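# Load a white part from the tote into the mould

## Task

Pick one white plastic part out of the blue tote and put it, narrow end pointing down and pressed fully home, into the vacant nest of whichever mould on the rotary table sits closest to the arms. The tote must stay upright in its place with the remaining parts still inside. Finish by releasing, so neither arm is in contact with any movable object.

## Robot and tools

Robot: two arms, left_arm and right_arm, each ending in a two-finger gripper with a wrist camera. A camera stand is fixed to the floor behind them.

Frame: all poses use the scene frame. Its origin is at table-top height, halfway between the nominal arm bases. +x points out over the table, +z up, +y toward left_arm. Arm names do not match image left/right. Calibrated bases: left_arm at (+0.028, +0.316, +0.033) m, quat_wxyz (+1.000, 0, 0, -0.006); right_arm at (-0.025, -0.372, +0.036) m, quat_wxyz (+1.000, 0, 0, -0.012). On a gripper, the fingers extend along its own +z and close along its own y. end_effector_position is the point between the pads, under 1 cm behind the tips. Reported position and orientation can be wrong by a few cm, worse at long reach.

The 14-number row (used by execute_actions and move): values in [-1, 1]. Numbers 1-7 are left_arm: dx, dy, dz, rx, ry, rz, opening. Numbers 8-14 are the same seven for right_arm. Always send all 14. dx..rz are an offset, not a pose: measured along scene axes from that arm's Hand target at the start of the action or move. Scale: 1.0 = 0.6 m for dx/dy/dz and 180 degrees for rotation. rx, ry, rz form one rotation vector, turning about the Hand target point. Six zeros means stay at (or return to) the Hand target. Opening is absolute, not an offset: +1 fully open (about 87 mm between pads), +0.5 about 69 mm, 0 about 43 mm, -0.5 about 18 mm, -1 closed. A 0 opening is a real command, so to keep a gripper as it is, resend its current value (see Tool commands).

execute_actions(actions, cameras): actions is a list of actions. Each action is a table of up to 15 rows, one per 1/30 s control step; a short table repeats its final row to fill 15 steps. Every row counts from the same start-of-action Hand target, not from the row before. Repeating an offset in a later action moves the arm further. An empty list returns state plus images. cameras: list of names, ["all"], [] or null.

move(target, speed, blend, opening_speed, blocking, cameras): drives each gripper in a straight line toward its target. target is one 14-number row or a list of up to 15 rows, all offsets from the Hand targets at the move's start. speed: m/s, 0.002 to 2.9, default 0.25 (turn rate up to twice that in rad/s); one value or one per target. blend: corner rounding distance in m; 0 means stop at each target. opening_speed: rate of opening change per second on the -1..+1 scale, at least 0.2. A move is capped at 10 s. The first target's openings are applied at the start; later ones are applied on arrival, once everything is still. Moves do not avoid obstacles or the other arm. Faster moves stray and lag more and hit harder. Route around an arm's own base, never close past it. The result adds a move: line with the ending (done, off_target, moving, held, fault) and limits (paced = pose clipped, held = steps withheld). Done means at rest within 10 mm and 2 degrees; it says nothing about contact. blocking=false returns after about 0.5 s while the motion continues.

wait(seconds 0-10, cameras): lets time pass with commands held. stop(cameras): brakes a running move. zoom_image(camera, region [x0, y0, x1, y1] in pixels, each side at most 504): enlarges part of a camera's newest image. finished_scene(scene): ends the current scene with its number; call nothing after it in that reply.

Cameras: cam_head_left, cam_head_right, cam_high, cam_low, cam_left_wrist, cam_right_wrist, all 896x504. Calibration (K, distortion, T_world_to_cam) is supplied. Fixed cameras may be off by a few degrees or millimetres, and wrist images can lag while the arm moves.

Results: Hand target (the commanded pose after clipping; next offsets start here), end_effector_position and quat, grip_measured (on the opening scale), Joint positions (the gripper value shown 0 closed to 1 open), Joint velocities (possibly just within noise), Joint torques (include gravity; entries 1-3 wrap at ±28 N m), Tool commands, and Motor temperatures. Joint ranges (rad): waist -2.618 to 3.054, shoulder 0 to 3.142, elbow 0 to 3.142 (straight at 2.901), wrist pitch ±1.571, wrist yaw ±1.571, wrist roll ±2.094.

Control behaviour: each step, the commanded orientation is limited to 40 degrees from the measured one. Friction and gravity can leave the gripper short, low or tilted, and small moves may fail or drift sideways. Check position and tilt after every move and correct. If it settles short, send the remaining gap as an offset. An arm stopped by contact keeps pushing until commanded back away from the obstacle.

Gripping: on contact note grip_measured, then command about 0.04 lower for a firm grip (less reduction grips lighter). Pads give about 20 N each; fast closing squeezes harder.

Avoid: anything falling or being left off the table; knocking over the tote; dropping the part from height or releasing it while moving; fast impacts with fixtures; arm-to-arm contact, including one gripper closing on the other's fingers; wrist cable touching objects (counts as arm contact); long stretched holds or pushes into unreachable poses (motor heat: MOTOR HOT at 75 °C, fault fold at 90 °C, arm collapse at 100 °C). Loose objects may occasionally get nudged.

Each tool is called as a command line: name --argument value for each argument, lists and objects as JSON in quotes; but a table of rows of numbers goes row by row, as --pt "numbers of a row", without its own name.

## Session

execute_actions --actions '[]'

Scene clock: 0.00 s.
left_arm: end_effector_position=(+0.4068, +0.3011, +0.1317) grip_measured=+1.000 end_effector_quat_wxyz=(+0.679, -0.011, +0.734, -0.005) | right_arm: end_effector_position=(+0.3486, -0.4057, +0.1202) grip_measured=+0.985 end_effector_quat_wxyz=(+0.669, +0.090, +0.736, -0.043)
Joint positions: left_arm=[-0.062 1.517 0.241 1.198 -0.082 -0.028 1] | right_arm=[0.001 1.579 0.217 1.26 0.162 0.074 0.993]
Joint velocities: within noise
Joint torques (N m): no reading
Motor temperatures (°C): left_arm=[28 30 34 28 27 29 28] | right_arm=[29 31 36 28 27 28 31]
Heat: left arm: 34 °C; right arm: 36 °C.
Hand target: left_arm +0.4085, +0.3010, +0.1357; +0.683, -0.011, +0.730, -0.005 | right_arm +0.3517, -0.4058, +0.1280; +0.679, +0.091, +0.728, -0.042
Tool commands: left_gripper/opening=+1.0 right_gripper/opening=+1.0
camera_calibration:
cam_left_wrist: T_world_to_cam=[[0.00186003, -0.999599, 0.0282396, 0.293161], [-0.818279, -0.0177541, -0.574547, 0.435696], [0.574818, -0.0220392, -0.817984, 0.0190765], [0, 0, 0, 1]] pos_world=[0.34501, 0.3012, 0.257654]
cam_right_wrist: T_world_to_cam=[[-0.203582, -0.97783, -0.0490167, -0.323872], [-0.790327, 0.193682, -0.581266, 0.449323], [0.577873, -0.079596, -0.812236, 0.00913891], [0, 0, 0, 1]] pos_world=[0.283896, -0.402991, 0.252724]

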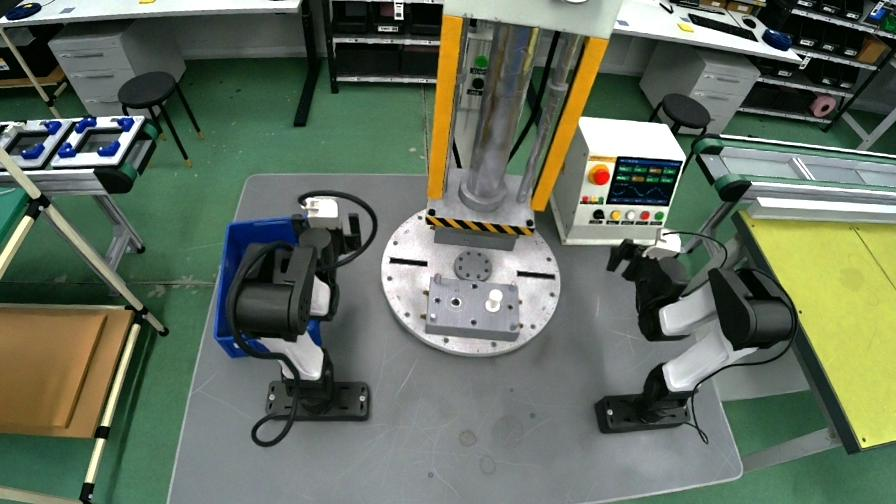

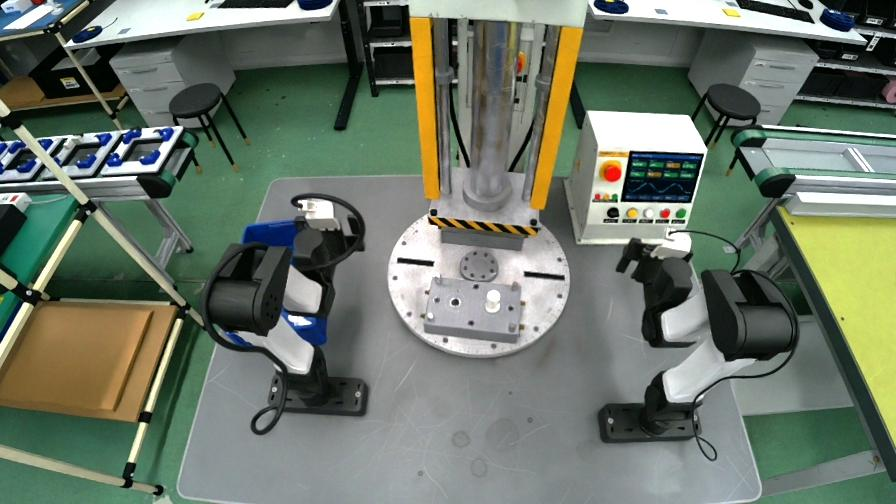

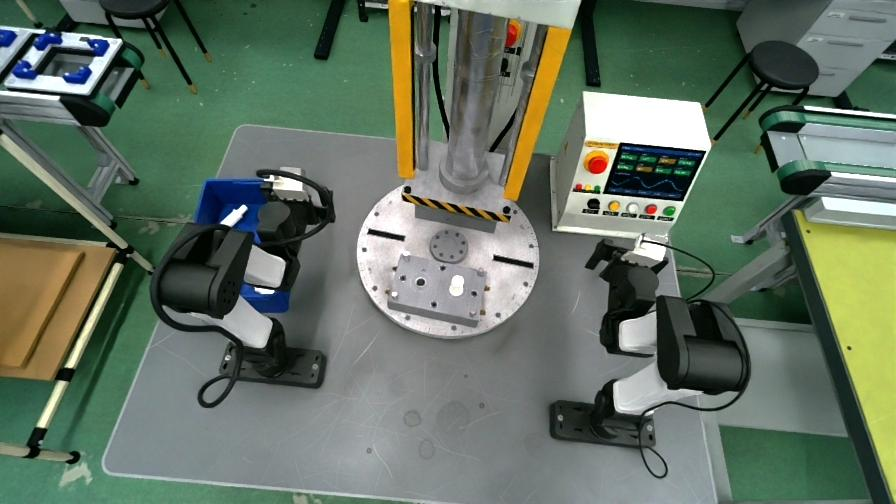

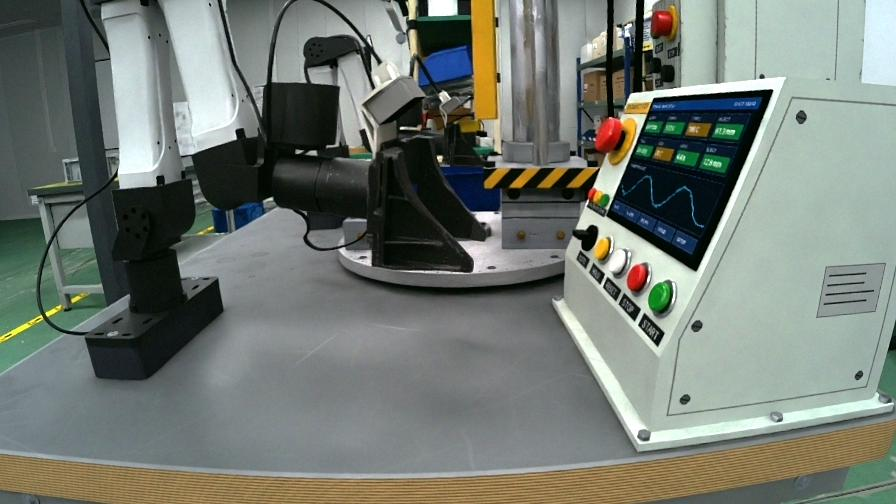

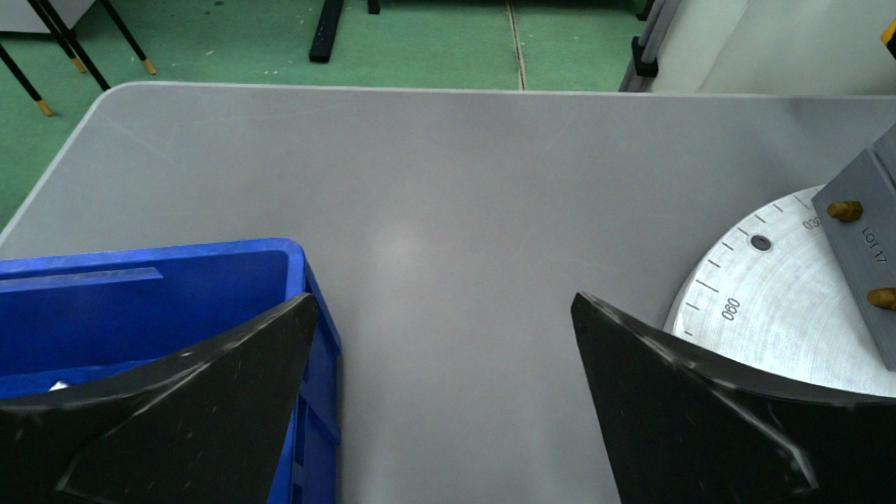

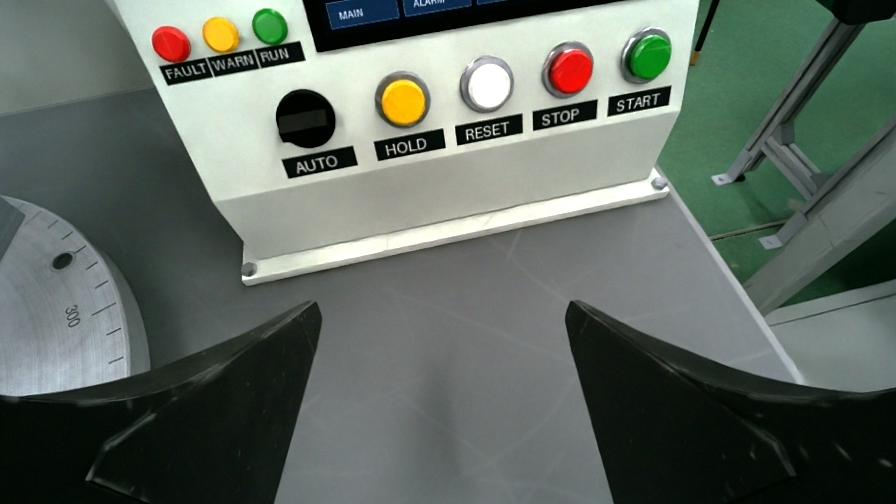

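move --pt "-0.05 0.02 0.2 0 0.03 0.03 1 -0.14 -0.04 0.04 0 0.085 -0.02 1" --pt "-0.2475 0.2317 0.3405 -0.0408 0.1652 0.1686 1 -0.2855 -0.0877 0.0367 -0.0019 0.1708 -0.0404 1" --speed 0.2 --blend 0.04 --cameras '["all"]'

Scene clock: 23.03 s.
left_arm: end_effector_position=(+0.2598, +0.4391, +0.3335) grip_measured=+1.000 end_effector_quat_wxyz=(+0.447, -0.247, +0.850, +0.129) | right_arm: end_effector_position=(+0.1777, -0.4574, +0.1358) grip_measured=+0.985 end_effector_quat_wxyz=(+0.444, +0.125, +0.881, -0.107)
Joint positions: left_arm=[0.434 0.985 1.349 -0.971 -0.117 -0.082 1] | right_arm=[-0.364 0.521 0.415 -0.515 -0.008 -0.101 0.993]
Joint torques (N m): left_arm=[1.4 -0.69 9.88 1.64 0.19 0.12] | right_arm=[-0.98 -0.32 9.61 1.85 -0.04 -0.07]
Heat: left arm: 36 °C; right arm: 38 °C.
Hand target: left_arm +0.2601, +0.4399, +0.3400; +0.451, -0.243, +0.849, +0.129 | right_arm +0.1804, -0.4584, +0.1501; +0.458, +0.120, +0.874, -0.109
Off the commanded pose: left_arm 0.007 m, 1 deg | right_arm 0.014 m, 2 deg.
move: off_target (right_arm)
camera_calibration:
cam_left_wrist: T_world_to_cam=[[0.532441, -0.846401, 0.010564, 0.226448], [-0.842656, -0.531185, -0.0881611, 0.503326], [0.0802311, 0.0380388, -0.99605, 0.433216], [0, 0, 0, 1]] pos_world=[0.268803, 0.442546, 0.473486]
cam_right_wrist: T_world_to_cam=[[-0.321954, -0.942344, 0.0912865, -0.39034], [-0.944617, 0.313253, -0.0978284, 0.349748], [0.0635923, -0.117727, -0.991008, 0.214726], [0, 0, 0, 1]] pos_world=[0.191052, -0.452115, 0.282644]

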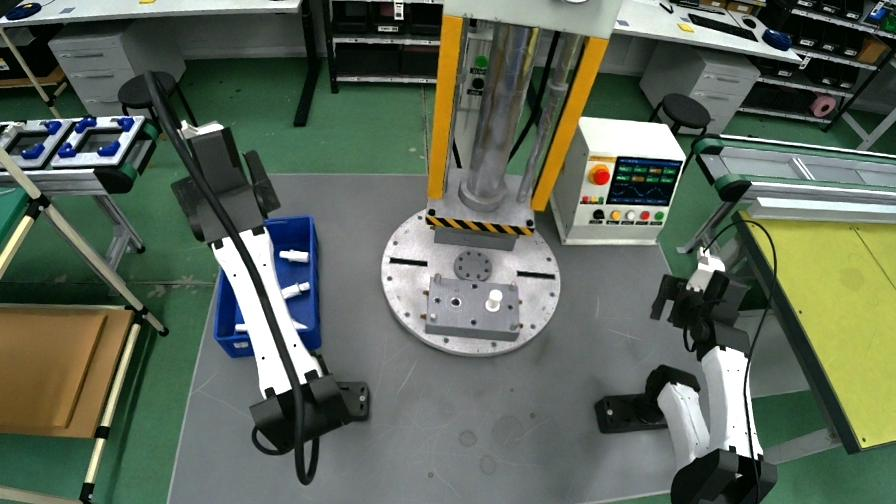

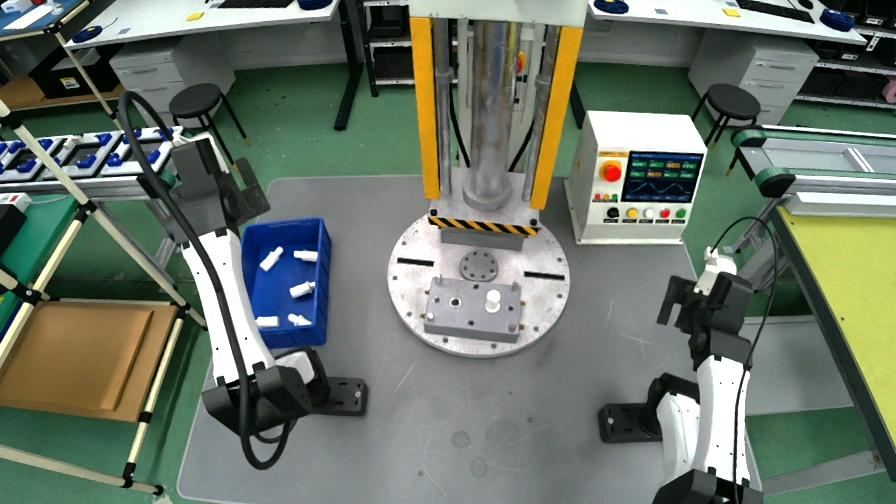

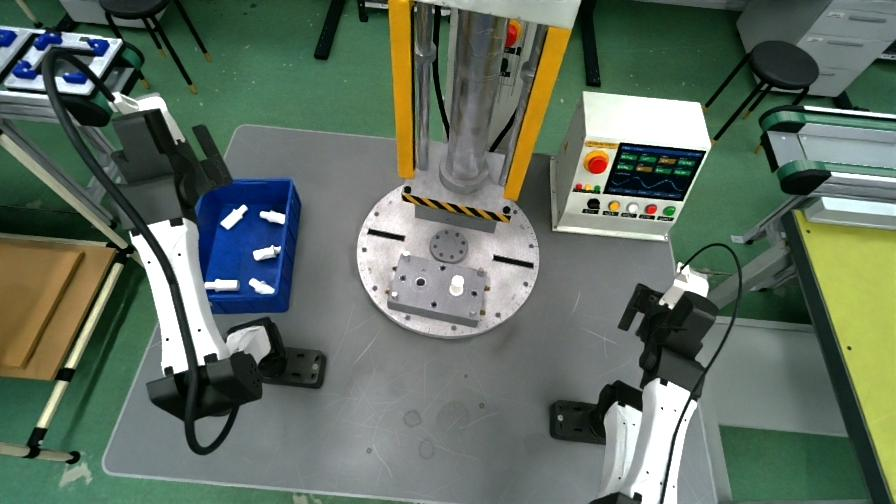

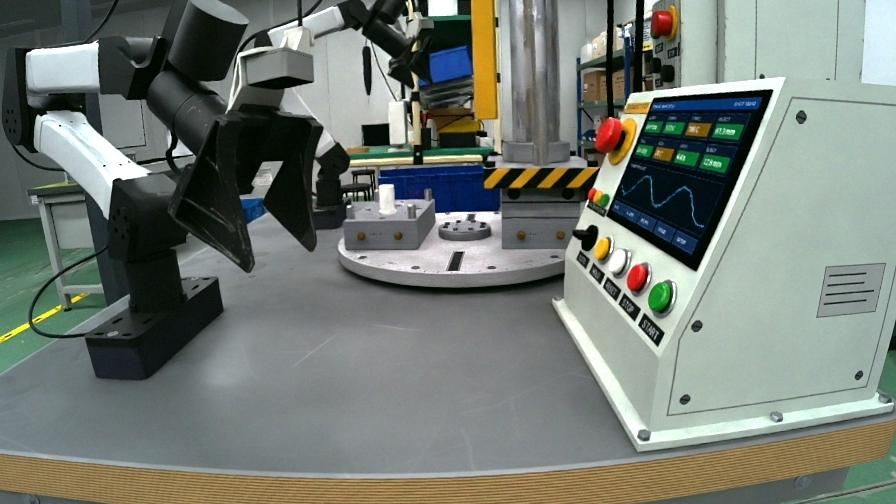

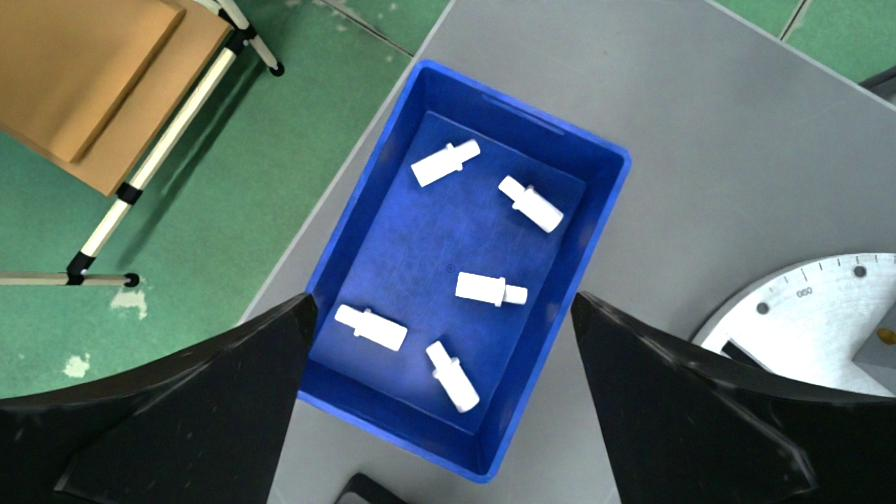

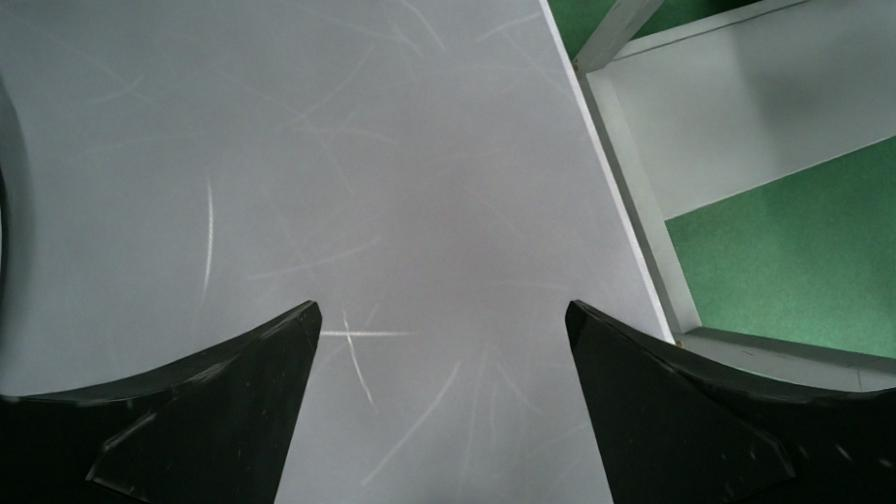

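move --target '[0.0493,-0.0488,-0.3,-0.2229,0.0725,0.4263,0.0,0,0,0,0,0,0,1]' --speed 0.15 --cameras '["cam_left_wrist", "cam_head_right", "cam_low"]'

Scene clock: 170.97 s.
left_arm: end_effector_position=(+0.2866, +0.4083, +0.1582) grip_measured=+0.000 end_effector_quat_wxyz=(-0.086, +0.813, -0.562, -0.123) | right_arm: end_effector_position=(+0.1776, -0.4573, +0.1357) grip_measured=+0.985 end_effector_quat_wxyz=(+0.444, +0.125, +0.881, -0.107)
Joint positions: left_arm=[0.309 1.587 1.355 -1.357 -0.301 -1.639 0.5] | right_arm=[-0.364 0.521 0.415 -0.516 -0.009 -0.102 0.993]
Joint torques (N m): left_arm=[1.39 -4.25 9.4 0.11 -0.12 -0.1] | right_arm=[-0.85 -0.39 9.72 1.85 -0.06 -0.11]
Motor temperatures (°C): left_arm=[28 29 43 35 27 29 28] | right_arm=[29 32 54 37 27 28 31]
Heat: left arm: 43 °C; right arm: 54 °C.
Hand target: left_arm +0.2897, +0.4107, +0.1600; -0.083, +0.820, -0.553, -0.122 | right_arm +0.1804, -0.4584, +0.1501; +0.458, +0.120, +0.874, -0.109
Off the commanded pose: left_arm 0.004 m, 1 deg | right_arm 0.015 m, 2 deg.
move: off_target (right_arm)
camera_calibration:
cam_left_wrist: T_world_to_cam=[[0.933886, 0.357388, 0.0114505, -0.418767], [0.293291, -0.783927, 0.54721, 0.171232], [0.204543, -0.507674, -0.836917, 0.41963], [0, 0, 0, 1]] pos_world=[0.255027, 0.496931, 0.262291]
Images, in order (width x height): cam_head_right 896x504, cam_low 896x504, cam_left_wrist 896x504.

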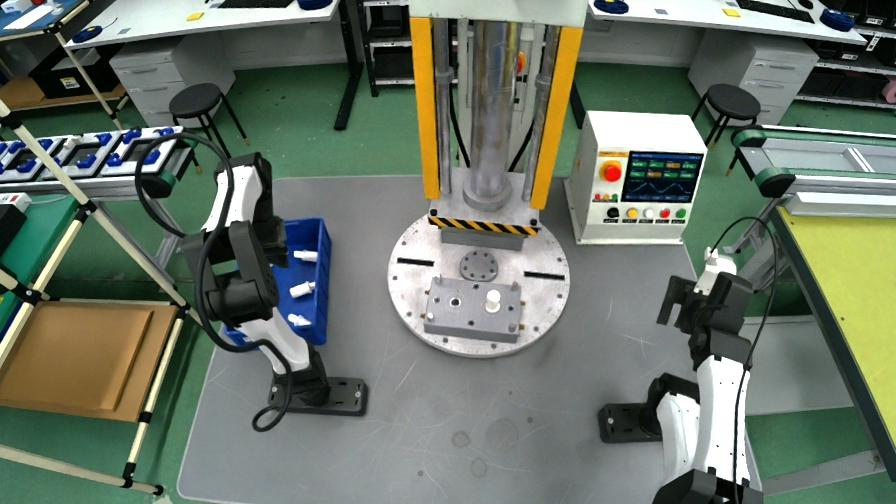

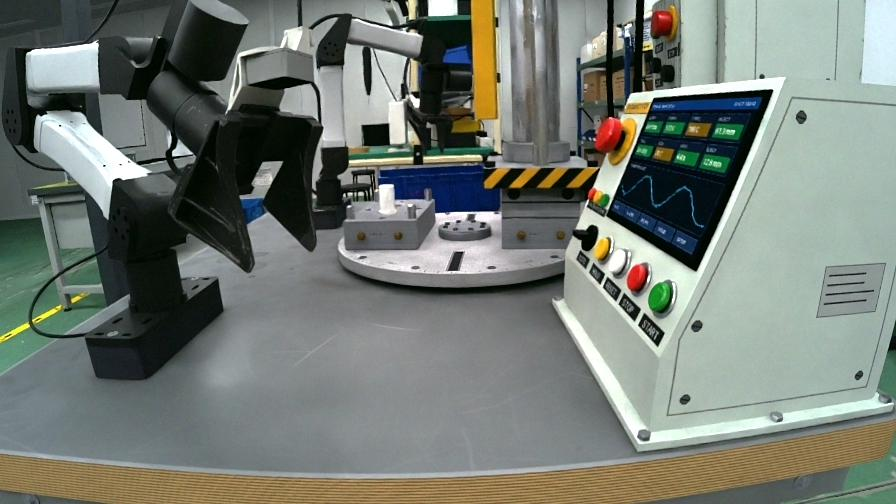

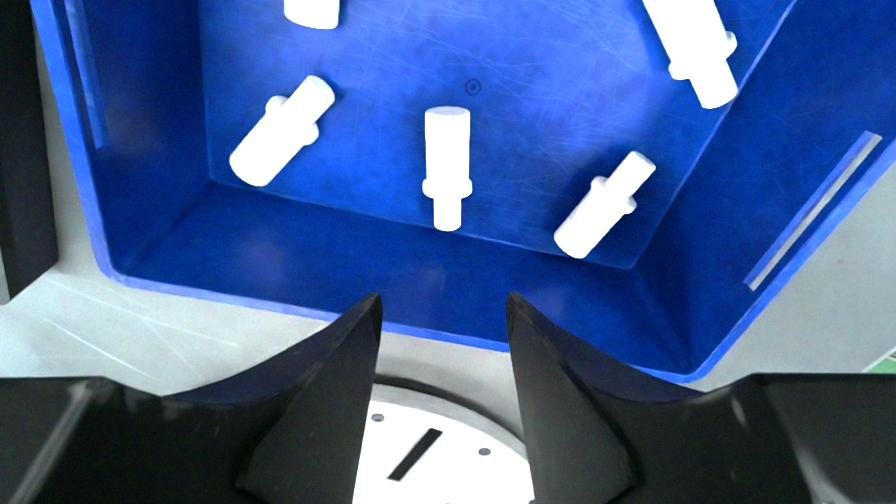

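execute_actions --actions '[]' --cameras '["all"]'

Scene clock: 204.47 s.
left_arm: end_effector_position=(+0.2866, +0.4083, +0.1582) grip_measured=+0.000 end_effector_quat_wxyz=(-0.086, +0.814, -0.562, -0.123) | right_arm: end_effector_position=(+0.1776, -0.4573, +0.1357) grip_measured=+0.985 end_effector_quat_wxyz=(+0.444, +0.125, +0.881, -0.107)
Joint positions: left_arm=[0.309 1.587 1.355 -1.357 -0.3 -1.639 0.5] | right_arm=[-0.364 0.521 0.415 -0.516 -0.009 -0.102 0.993]
Joint velocities: within noise
Joint torques (N m): left_arm=[1.36 -4.27 9.42 0.1 -0.11 -0.11] | right_arm=[-0.88 -0.34 9.62 1.85 -0.03 -0.08]
Motor temperatures (°C): left_arm=[28 31 44 32 27 29 28] | right_arm=[29 31 55 37 27 28 31]
Heat: left arm: 44 °C; right arm: 55 °C.
Hand target: left_arm +0.2897, +0.4107, +0.1600; -0.083, +0.820, -0.553, -0.122 | right_arm +0.1804, -0.4584, +0.1501; +0.458, +0.120, +0.874, -0.109
Tool commands: left_gripper/opening=+0.0 right_gripper/opening=+1.0
Off the commanded pose: left_arm 0.004 m, 1 deg | right_arm 0.015 m, 2 deg.
camera_calibration:
cam_left_wrist: T_world_to_cam=[[0.933766, 0.357701, 0.0114811, -0.418865], [0.293466, -0.783654, 0.547507, 0.170894], [0.204841, -0.507874, -0.836722, 0.419552], [0, 0, 0, 1]] pos_world=[0.255029, 0.49683, 0.262292]
cam_right_wrist: T_world_to_cam=[[-0.321373, -0.942547, 0.0912431, -0.390426], [-0.944855, 0.312759, -0.0971126, 0.349328], [0.062996, -0.117421, -0.991082, 0.214911], [0, 0, 0, 1]] pos_world=[0.191053, -0.452015, 0.282543]

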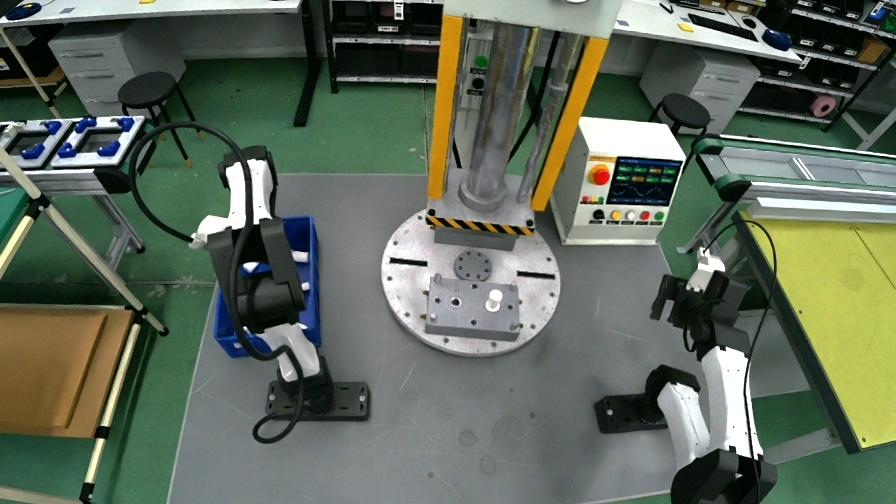

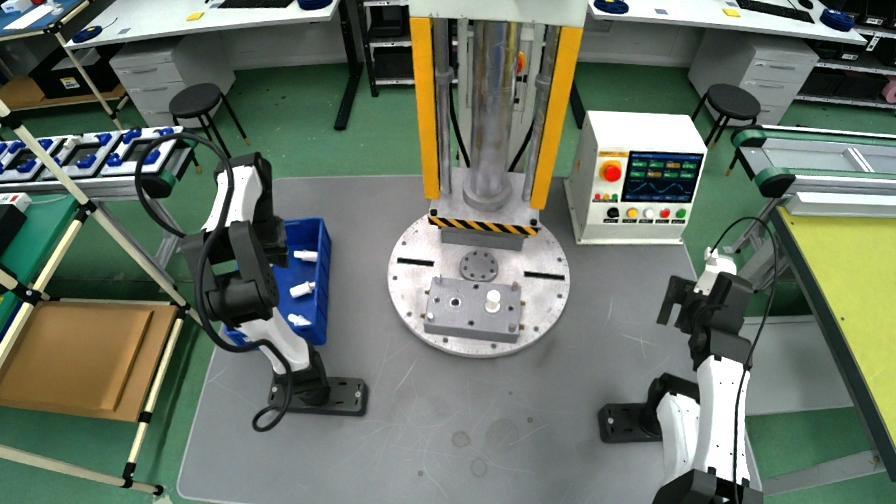

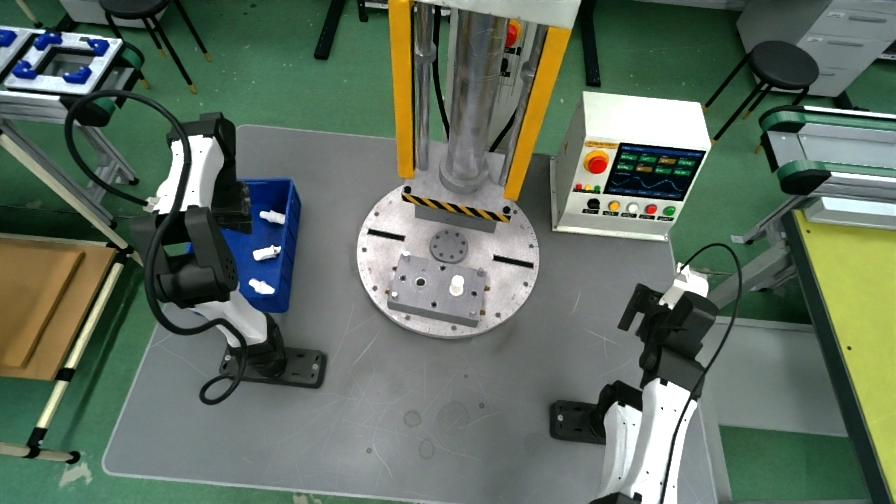

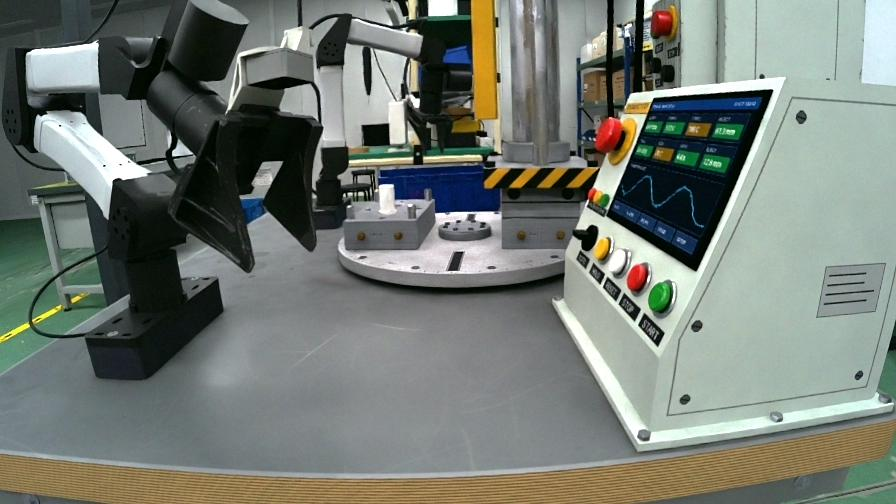

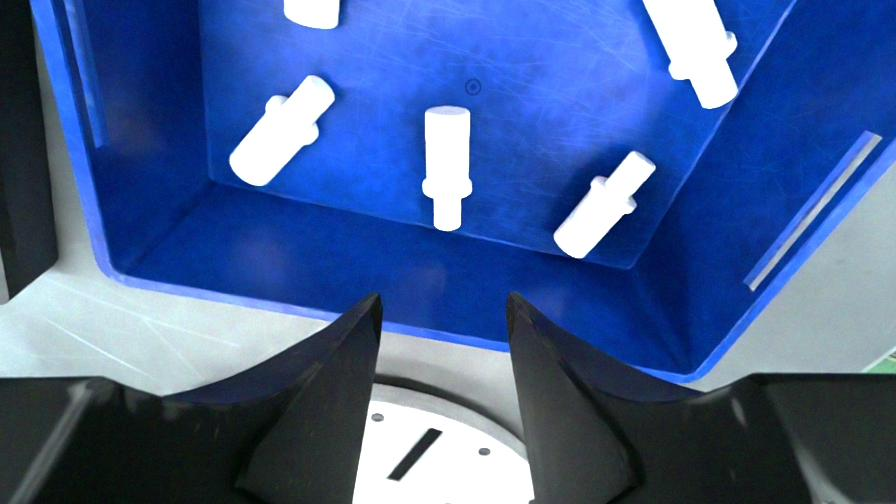

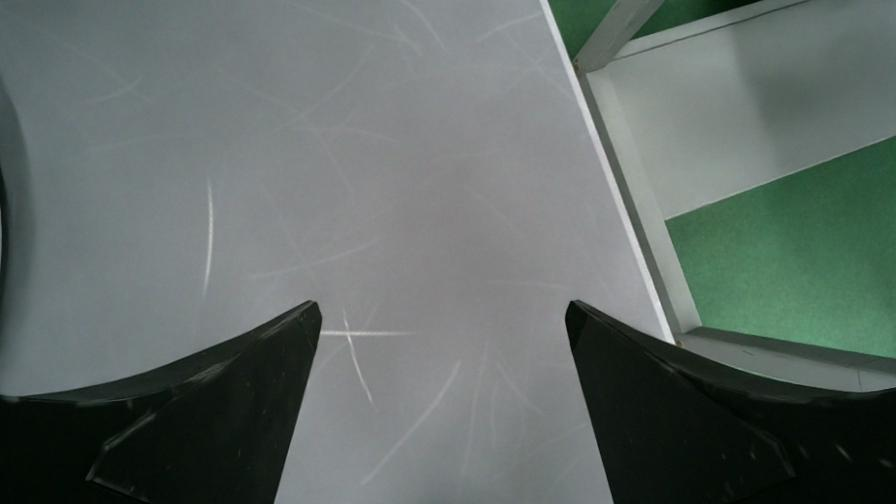

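move --target '[-0.0017,0.005,-0.1,0,0,0,0,0,0,0,0,0,0,1]' --speed 0.05 --cameras '["cam_head_left","cam_head_right","cam_high","cam_left_wrist"]'

Scene clock: 230.87 s.
left_arm: end_effector_position=(+0.2905, +0.4125, +0.1072) grip_measured=+0.000 end_effector_quat_wxyz=(-0.091, +0.817, -0.556, -0.118) | right_arm: end_effector_position=(+0.1776, -0.4573, +0.1357) grip_measured=+0.985 end_effector_quat_wxyz=(+0.444, +0.125, +0.881, -0.107)
Joint positions: left_arm=[0.32 1.608 1.174 -1.138 -0.3 -1.639 0.5] | right_arm=[-0.364 0.521 0.415 -0.516 -0.009 -0.102 0.993]
Joint torques (N m): left_arm=[1.39 -4.36 5.93 0.34 -0.12 -0.01] | right_arm=[-0.88 -0.34 9.74 1.85 -0.06 -0.13]
Motor temperatures (°C): left_arm=[28 31 44 31 27 29 28] | right_arm=[29 31 56 38 27 28 31]
Heat: left arm: 44 °C; right arm: 56 °C.
Hand target: left_arm +0.2886, +0.4137, +0.1000; -0.083, +0.820, -0.553, -0.122 | right_arm +0.1804, -0.4584, +0.1501; +0.458, +0.120, +0.874, -0.109
Off the commanded pose: left_arm 0.008 m, 1 deg | right_arm 0.015 m, 2 deg.
move: off_target (right_arm)
camera_calibration:
cam_left_wrist: T_world_to_cam=[[0.929445, 0.367935, 0.0274844, -0.42806], [0.293576, -0.782611, 0.548938, 0.200484], [0.223483, -0.502139, -0.835411, 0.370344], [0, 0, 0, 1]] pos_world=[0.256235, 0.500363, 0.211101]
Images, in order (width x height): cam_head_left 896x504, cam_head_right 896x504, cam_high 896x504, cam_left_wrist 896x504.

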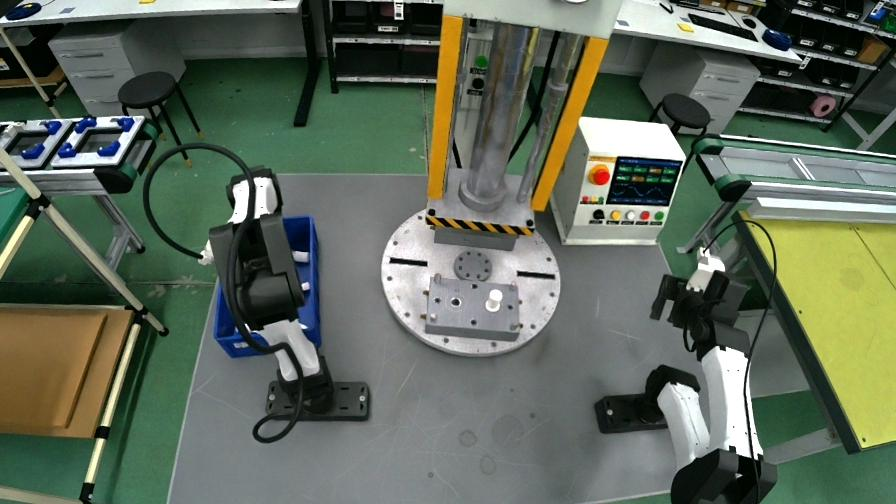

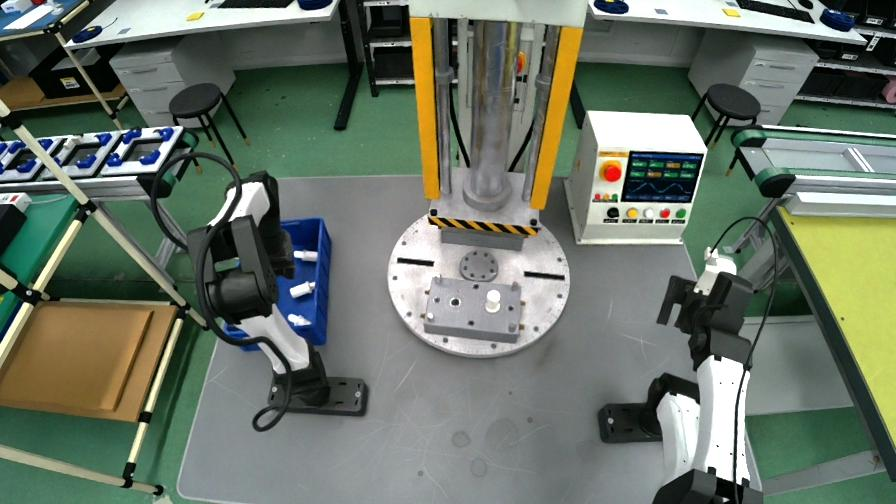

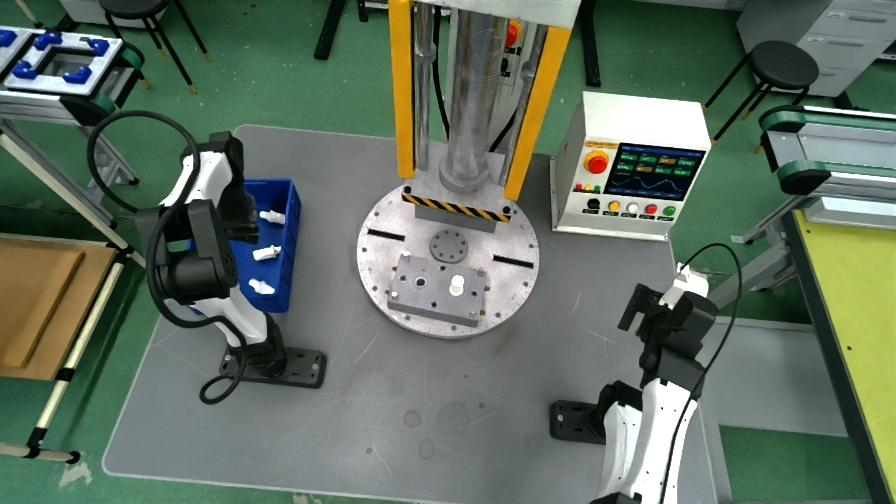

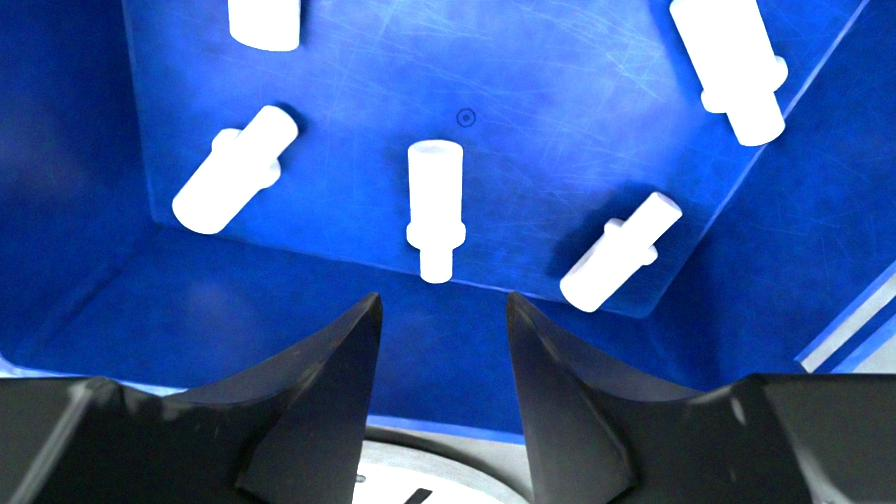

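move --target '[-0.0065,-0.0025,-0.0667,0,0,0,0,0,0,0,0,0,0,1]' --speed 0.04 --cameras '["cam_head_left","cam_low","cam_high","cam_left_wrist"]'

Scene clock: 251.47 s.
left_arm: end_effector_position=(+0.2875, +0.4115, +0.0671) grip_measured=+0.000 end_effector_quat_wxyz=(-0.091, +0.817, -0.556, -0.118) | right_arm: end_effector_position=(+0.1776, -0.4573, +0.1357) grip_measured=+0.985 end_effector_quat_wxyz=(+0.444, +0.125, +0.881, -0.107)
Joint positions: left_arm=[0.32 1.639 1.041 -0.975 -0.299 -1.639 0.5] | right_arm=[-0.364 0.521 0.415 -0.516 -0.009 -0.102 0.993]
Joint torques (N m): left_arm=[1.35 -4.37 5.7 0.34 -0.13 -0.02] | right_arm=[-0.8 -0.51 9.63 1.85 -0.06 -0.09]
Motor temperatures (°C): left_arm=[28 32 43 31 27 29 28] | right_arm=[29 31 56 38 27 28 31]
Heat: left arm: 43 °C; right arm: 56 °C.
Hand target: left_arm +0.2848, +0.4122, +0.0600; -0.083, +0.820, -0.553, -0.122 | right_arm +0.1804, -0.4584, +0.1501; +0.458, +0.120, +0.874, -0.109
Off the commanded pose: left_arm 0.008 m, 1 deg | right_arm 0.015 m, 2 deg.
move: off_target (right_arm)
camera_calibration:
cam_left_wrist: T_world_to_cam=[[0.929424, 0.367993, 0.027429, -0.423908], [0.293569, -0.782393, 0.549252, 0.222403], [0.223581, -0.502436, -0.835206, 0.337077], [0, 0, 0, 1]] pos_world=[0.253335, 0.499361, 0.171001]
Images, in order (width x height): cam_head_left 896x504, cam_high 896x504, cam_low 896x504, cam_left_wrist 896x504.

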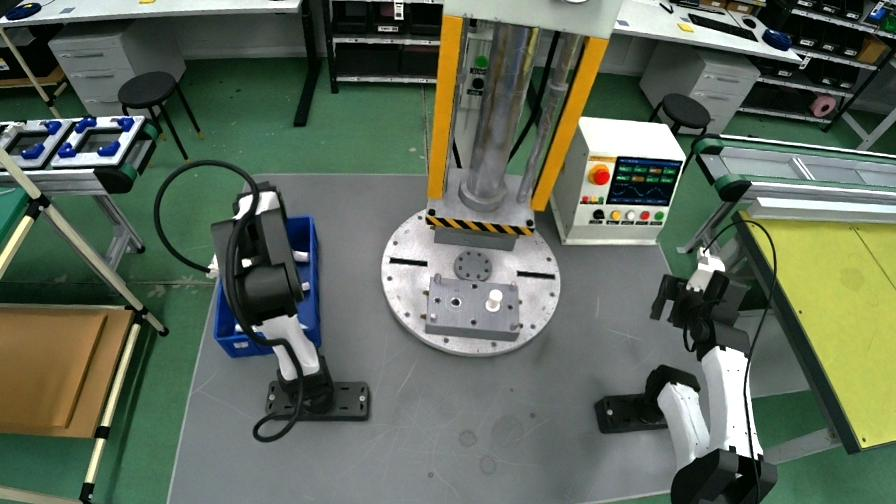

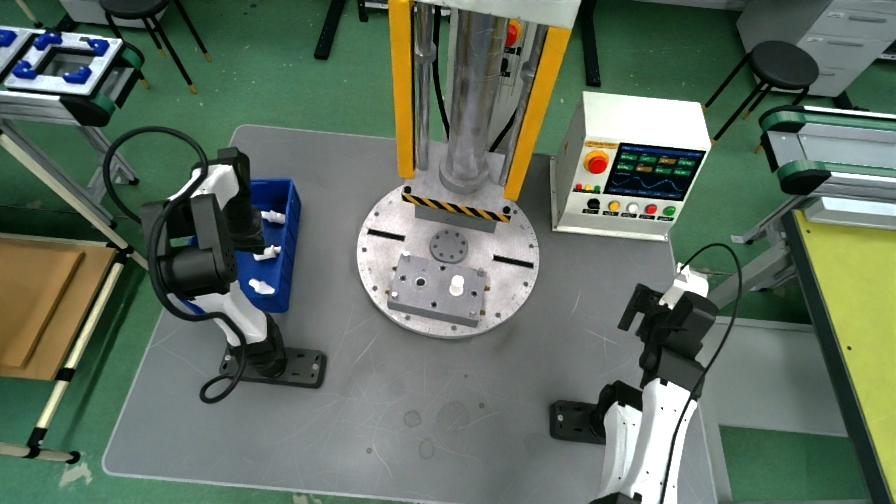

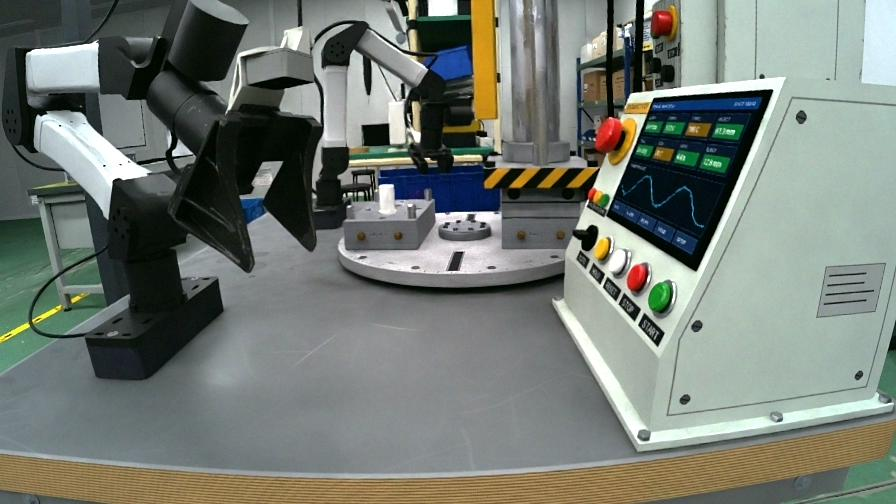

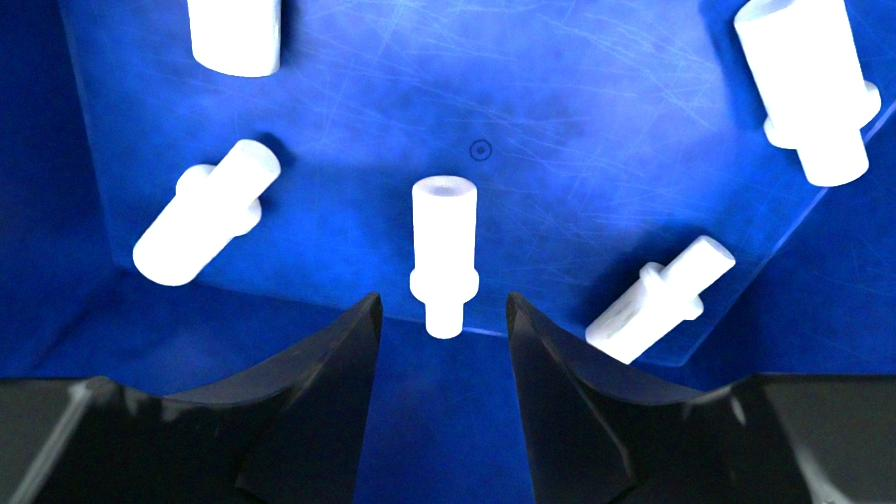

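move --target '[-0.0005,0.001,-0.0517,0,0,0,0,0,0,0,0,0,0,1]' --speed 0.03 --cameras '["cam_head_left","cam_head_right","cam_high","cam_left_wrist"]'

Scene clock: 272.33 s.
left_arm: end_effector_position=(+0.2884, +0.4117, +0.0362) grip_measured=+0.000 end_effector_quat_wxyz=(-0.092, +0.818, -0.556, -0.117) | right_arm: end_effector_position=(+0.1776, -0.4573, +0.1357) grip_measured=+0.985 end_effector_quat_wxyz=(+0.444, +0.125, +0.881, -0.107)
Joint positions: left_arm=[0.32 1.692 0.965 -0.845 -0.299 -1.639 0.5] | right_arm=[-0.364 0.521 0.415 -0.516 -0.009 -0.102 0.993]
Joint torques (N m): left_arm=[1.51 -4.49 5.35 0.33 -0.12 0.02] | right_arm=[-0.87 -0.31 9.68 1.84 -0.05 -0.08]
Motor temperatures (°C): left_arm=[28 31 42 31 27 29 28] | right_arm=[29 31 57 38 27 28 31]
Heat: left arm: 42 °C; right arm: 57 °C.
Hand target: left_arm +0.2845, +0.4128, +0.0290; -0.083, +0.820, -0.553, -0.122 | right_arm +0.1804, -0.4584, +0.1501; +0.458, +0.120, +0.874, -0.109
Off the commanded pose: left_arm 0.008 m, 1 deg | right_arm 0.015 m, 2 deg.
move: off_target (right_arm)
camera_calibration:
cam_left_wrist: T_world_to_cam=[[0.929399, 0.36797, 0.0285633, -0.423929], [0.292875, -0.782392, 0.549624, 0.239501], [0.224593, -0.502454, -0.834924, 0.310842], [0, 0, 0, 1]] pos_world=[0.254042, 0.499561, 0.140003]
Images, in order (width x height): cam_head_left 896x504, cam_head_right 896x504, cam_high 896x504, cam_left_wrist 896x504.

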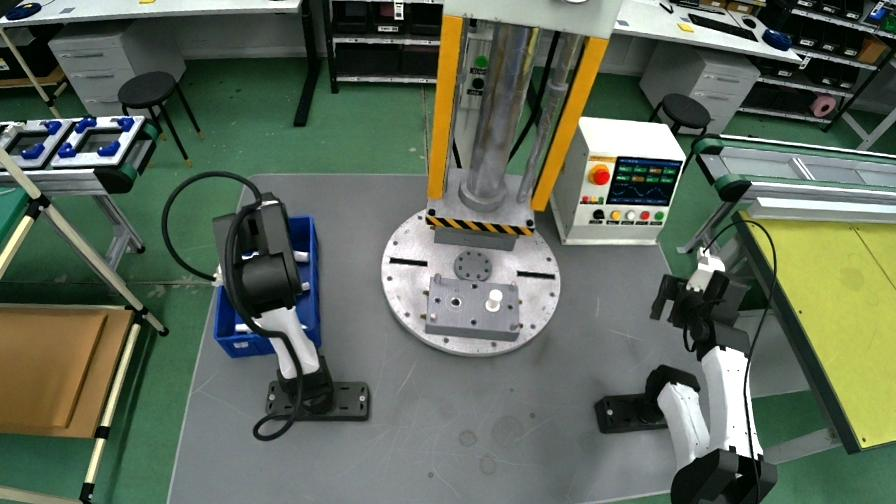

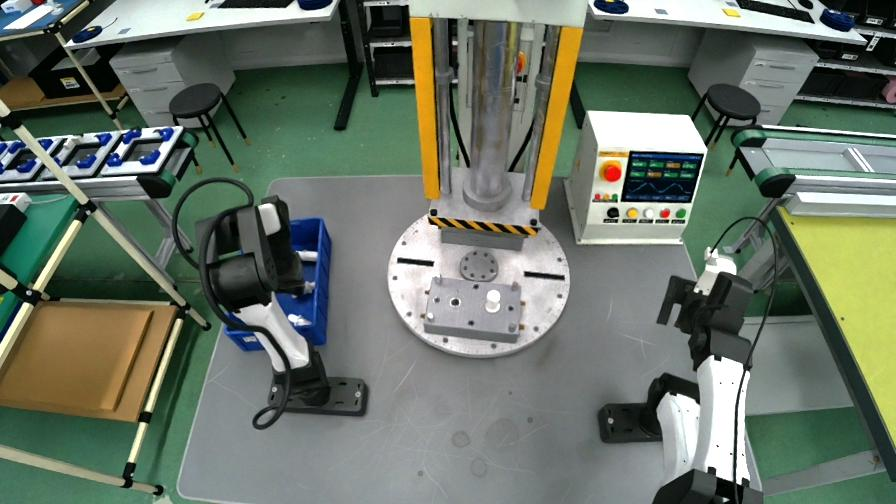

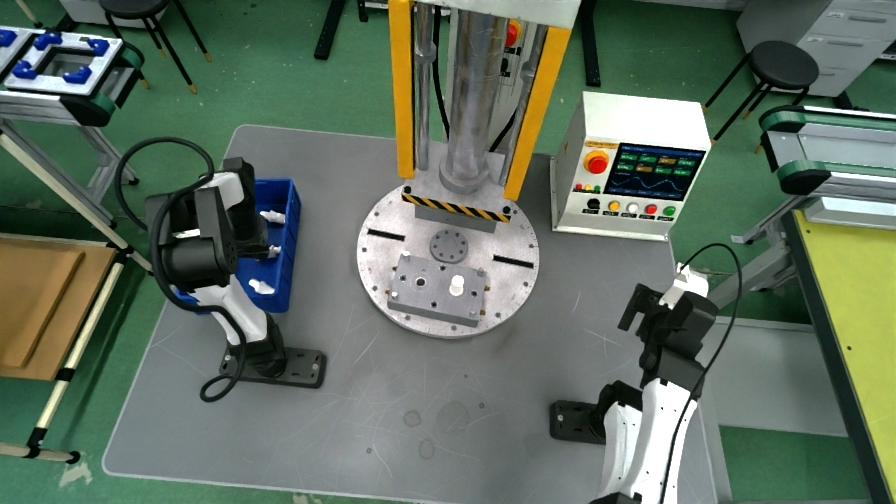

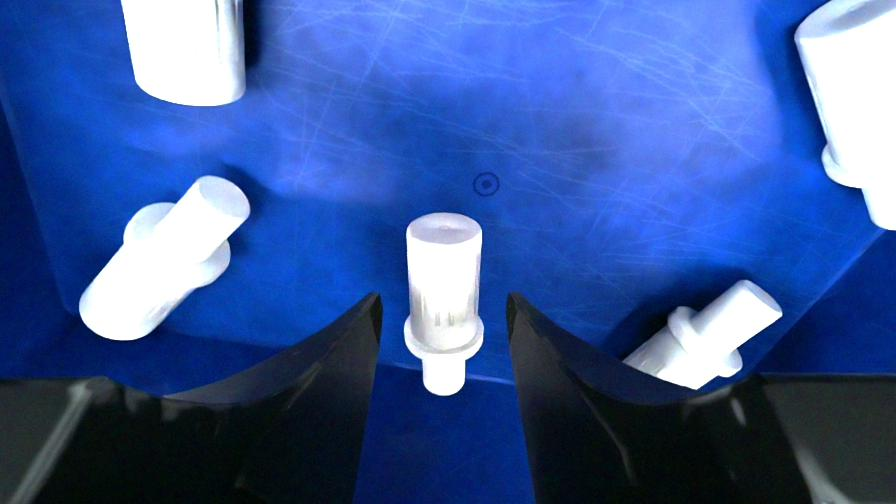

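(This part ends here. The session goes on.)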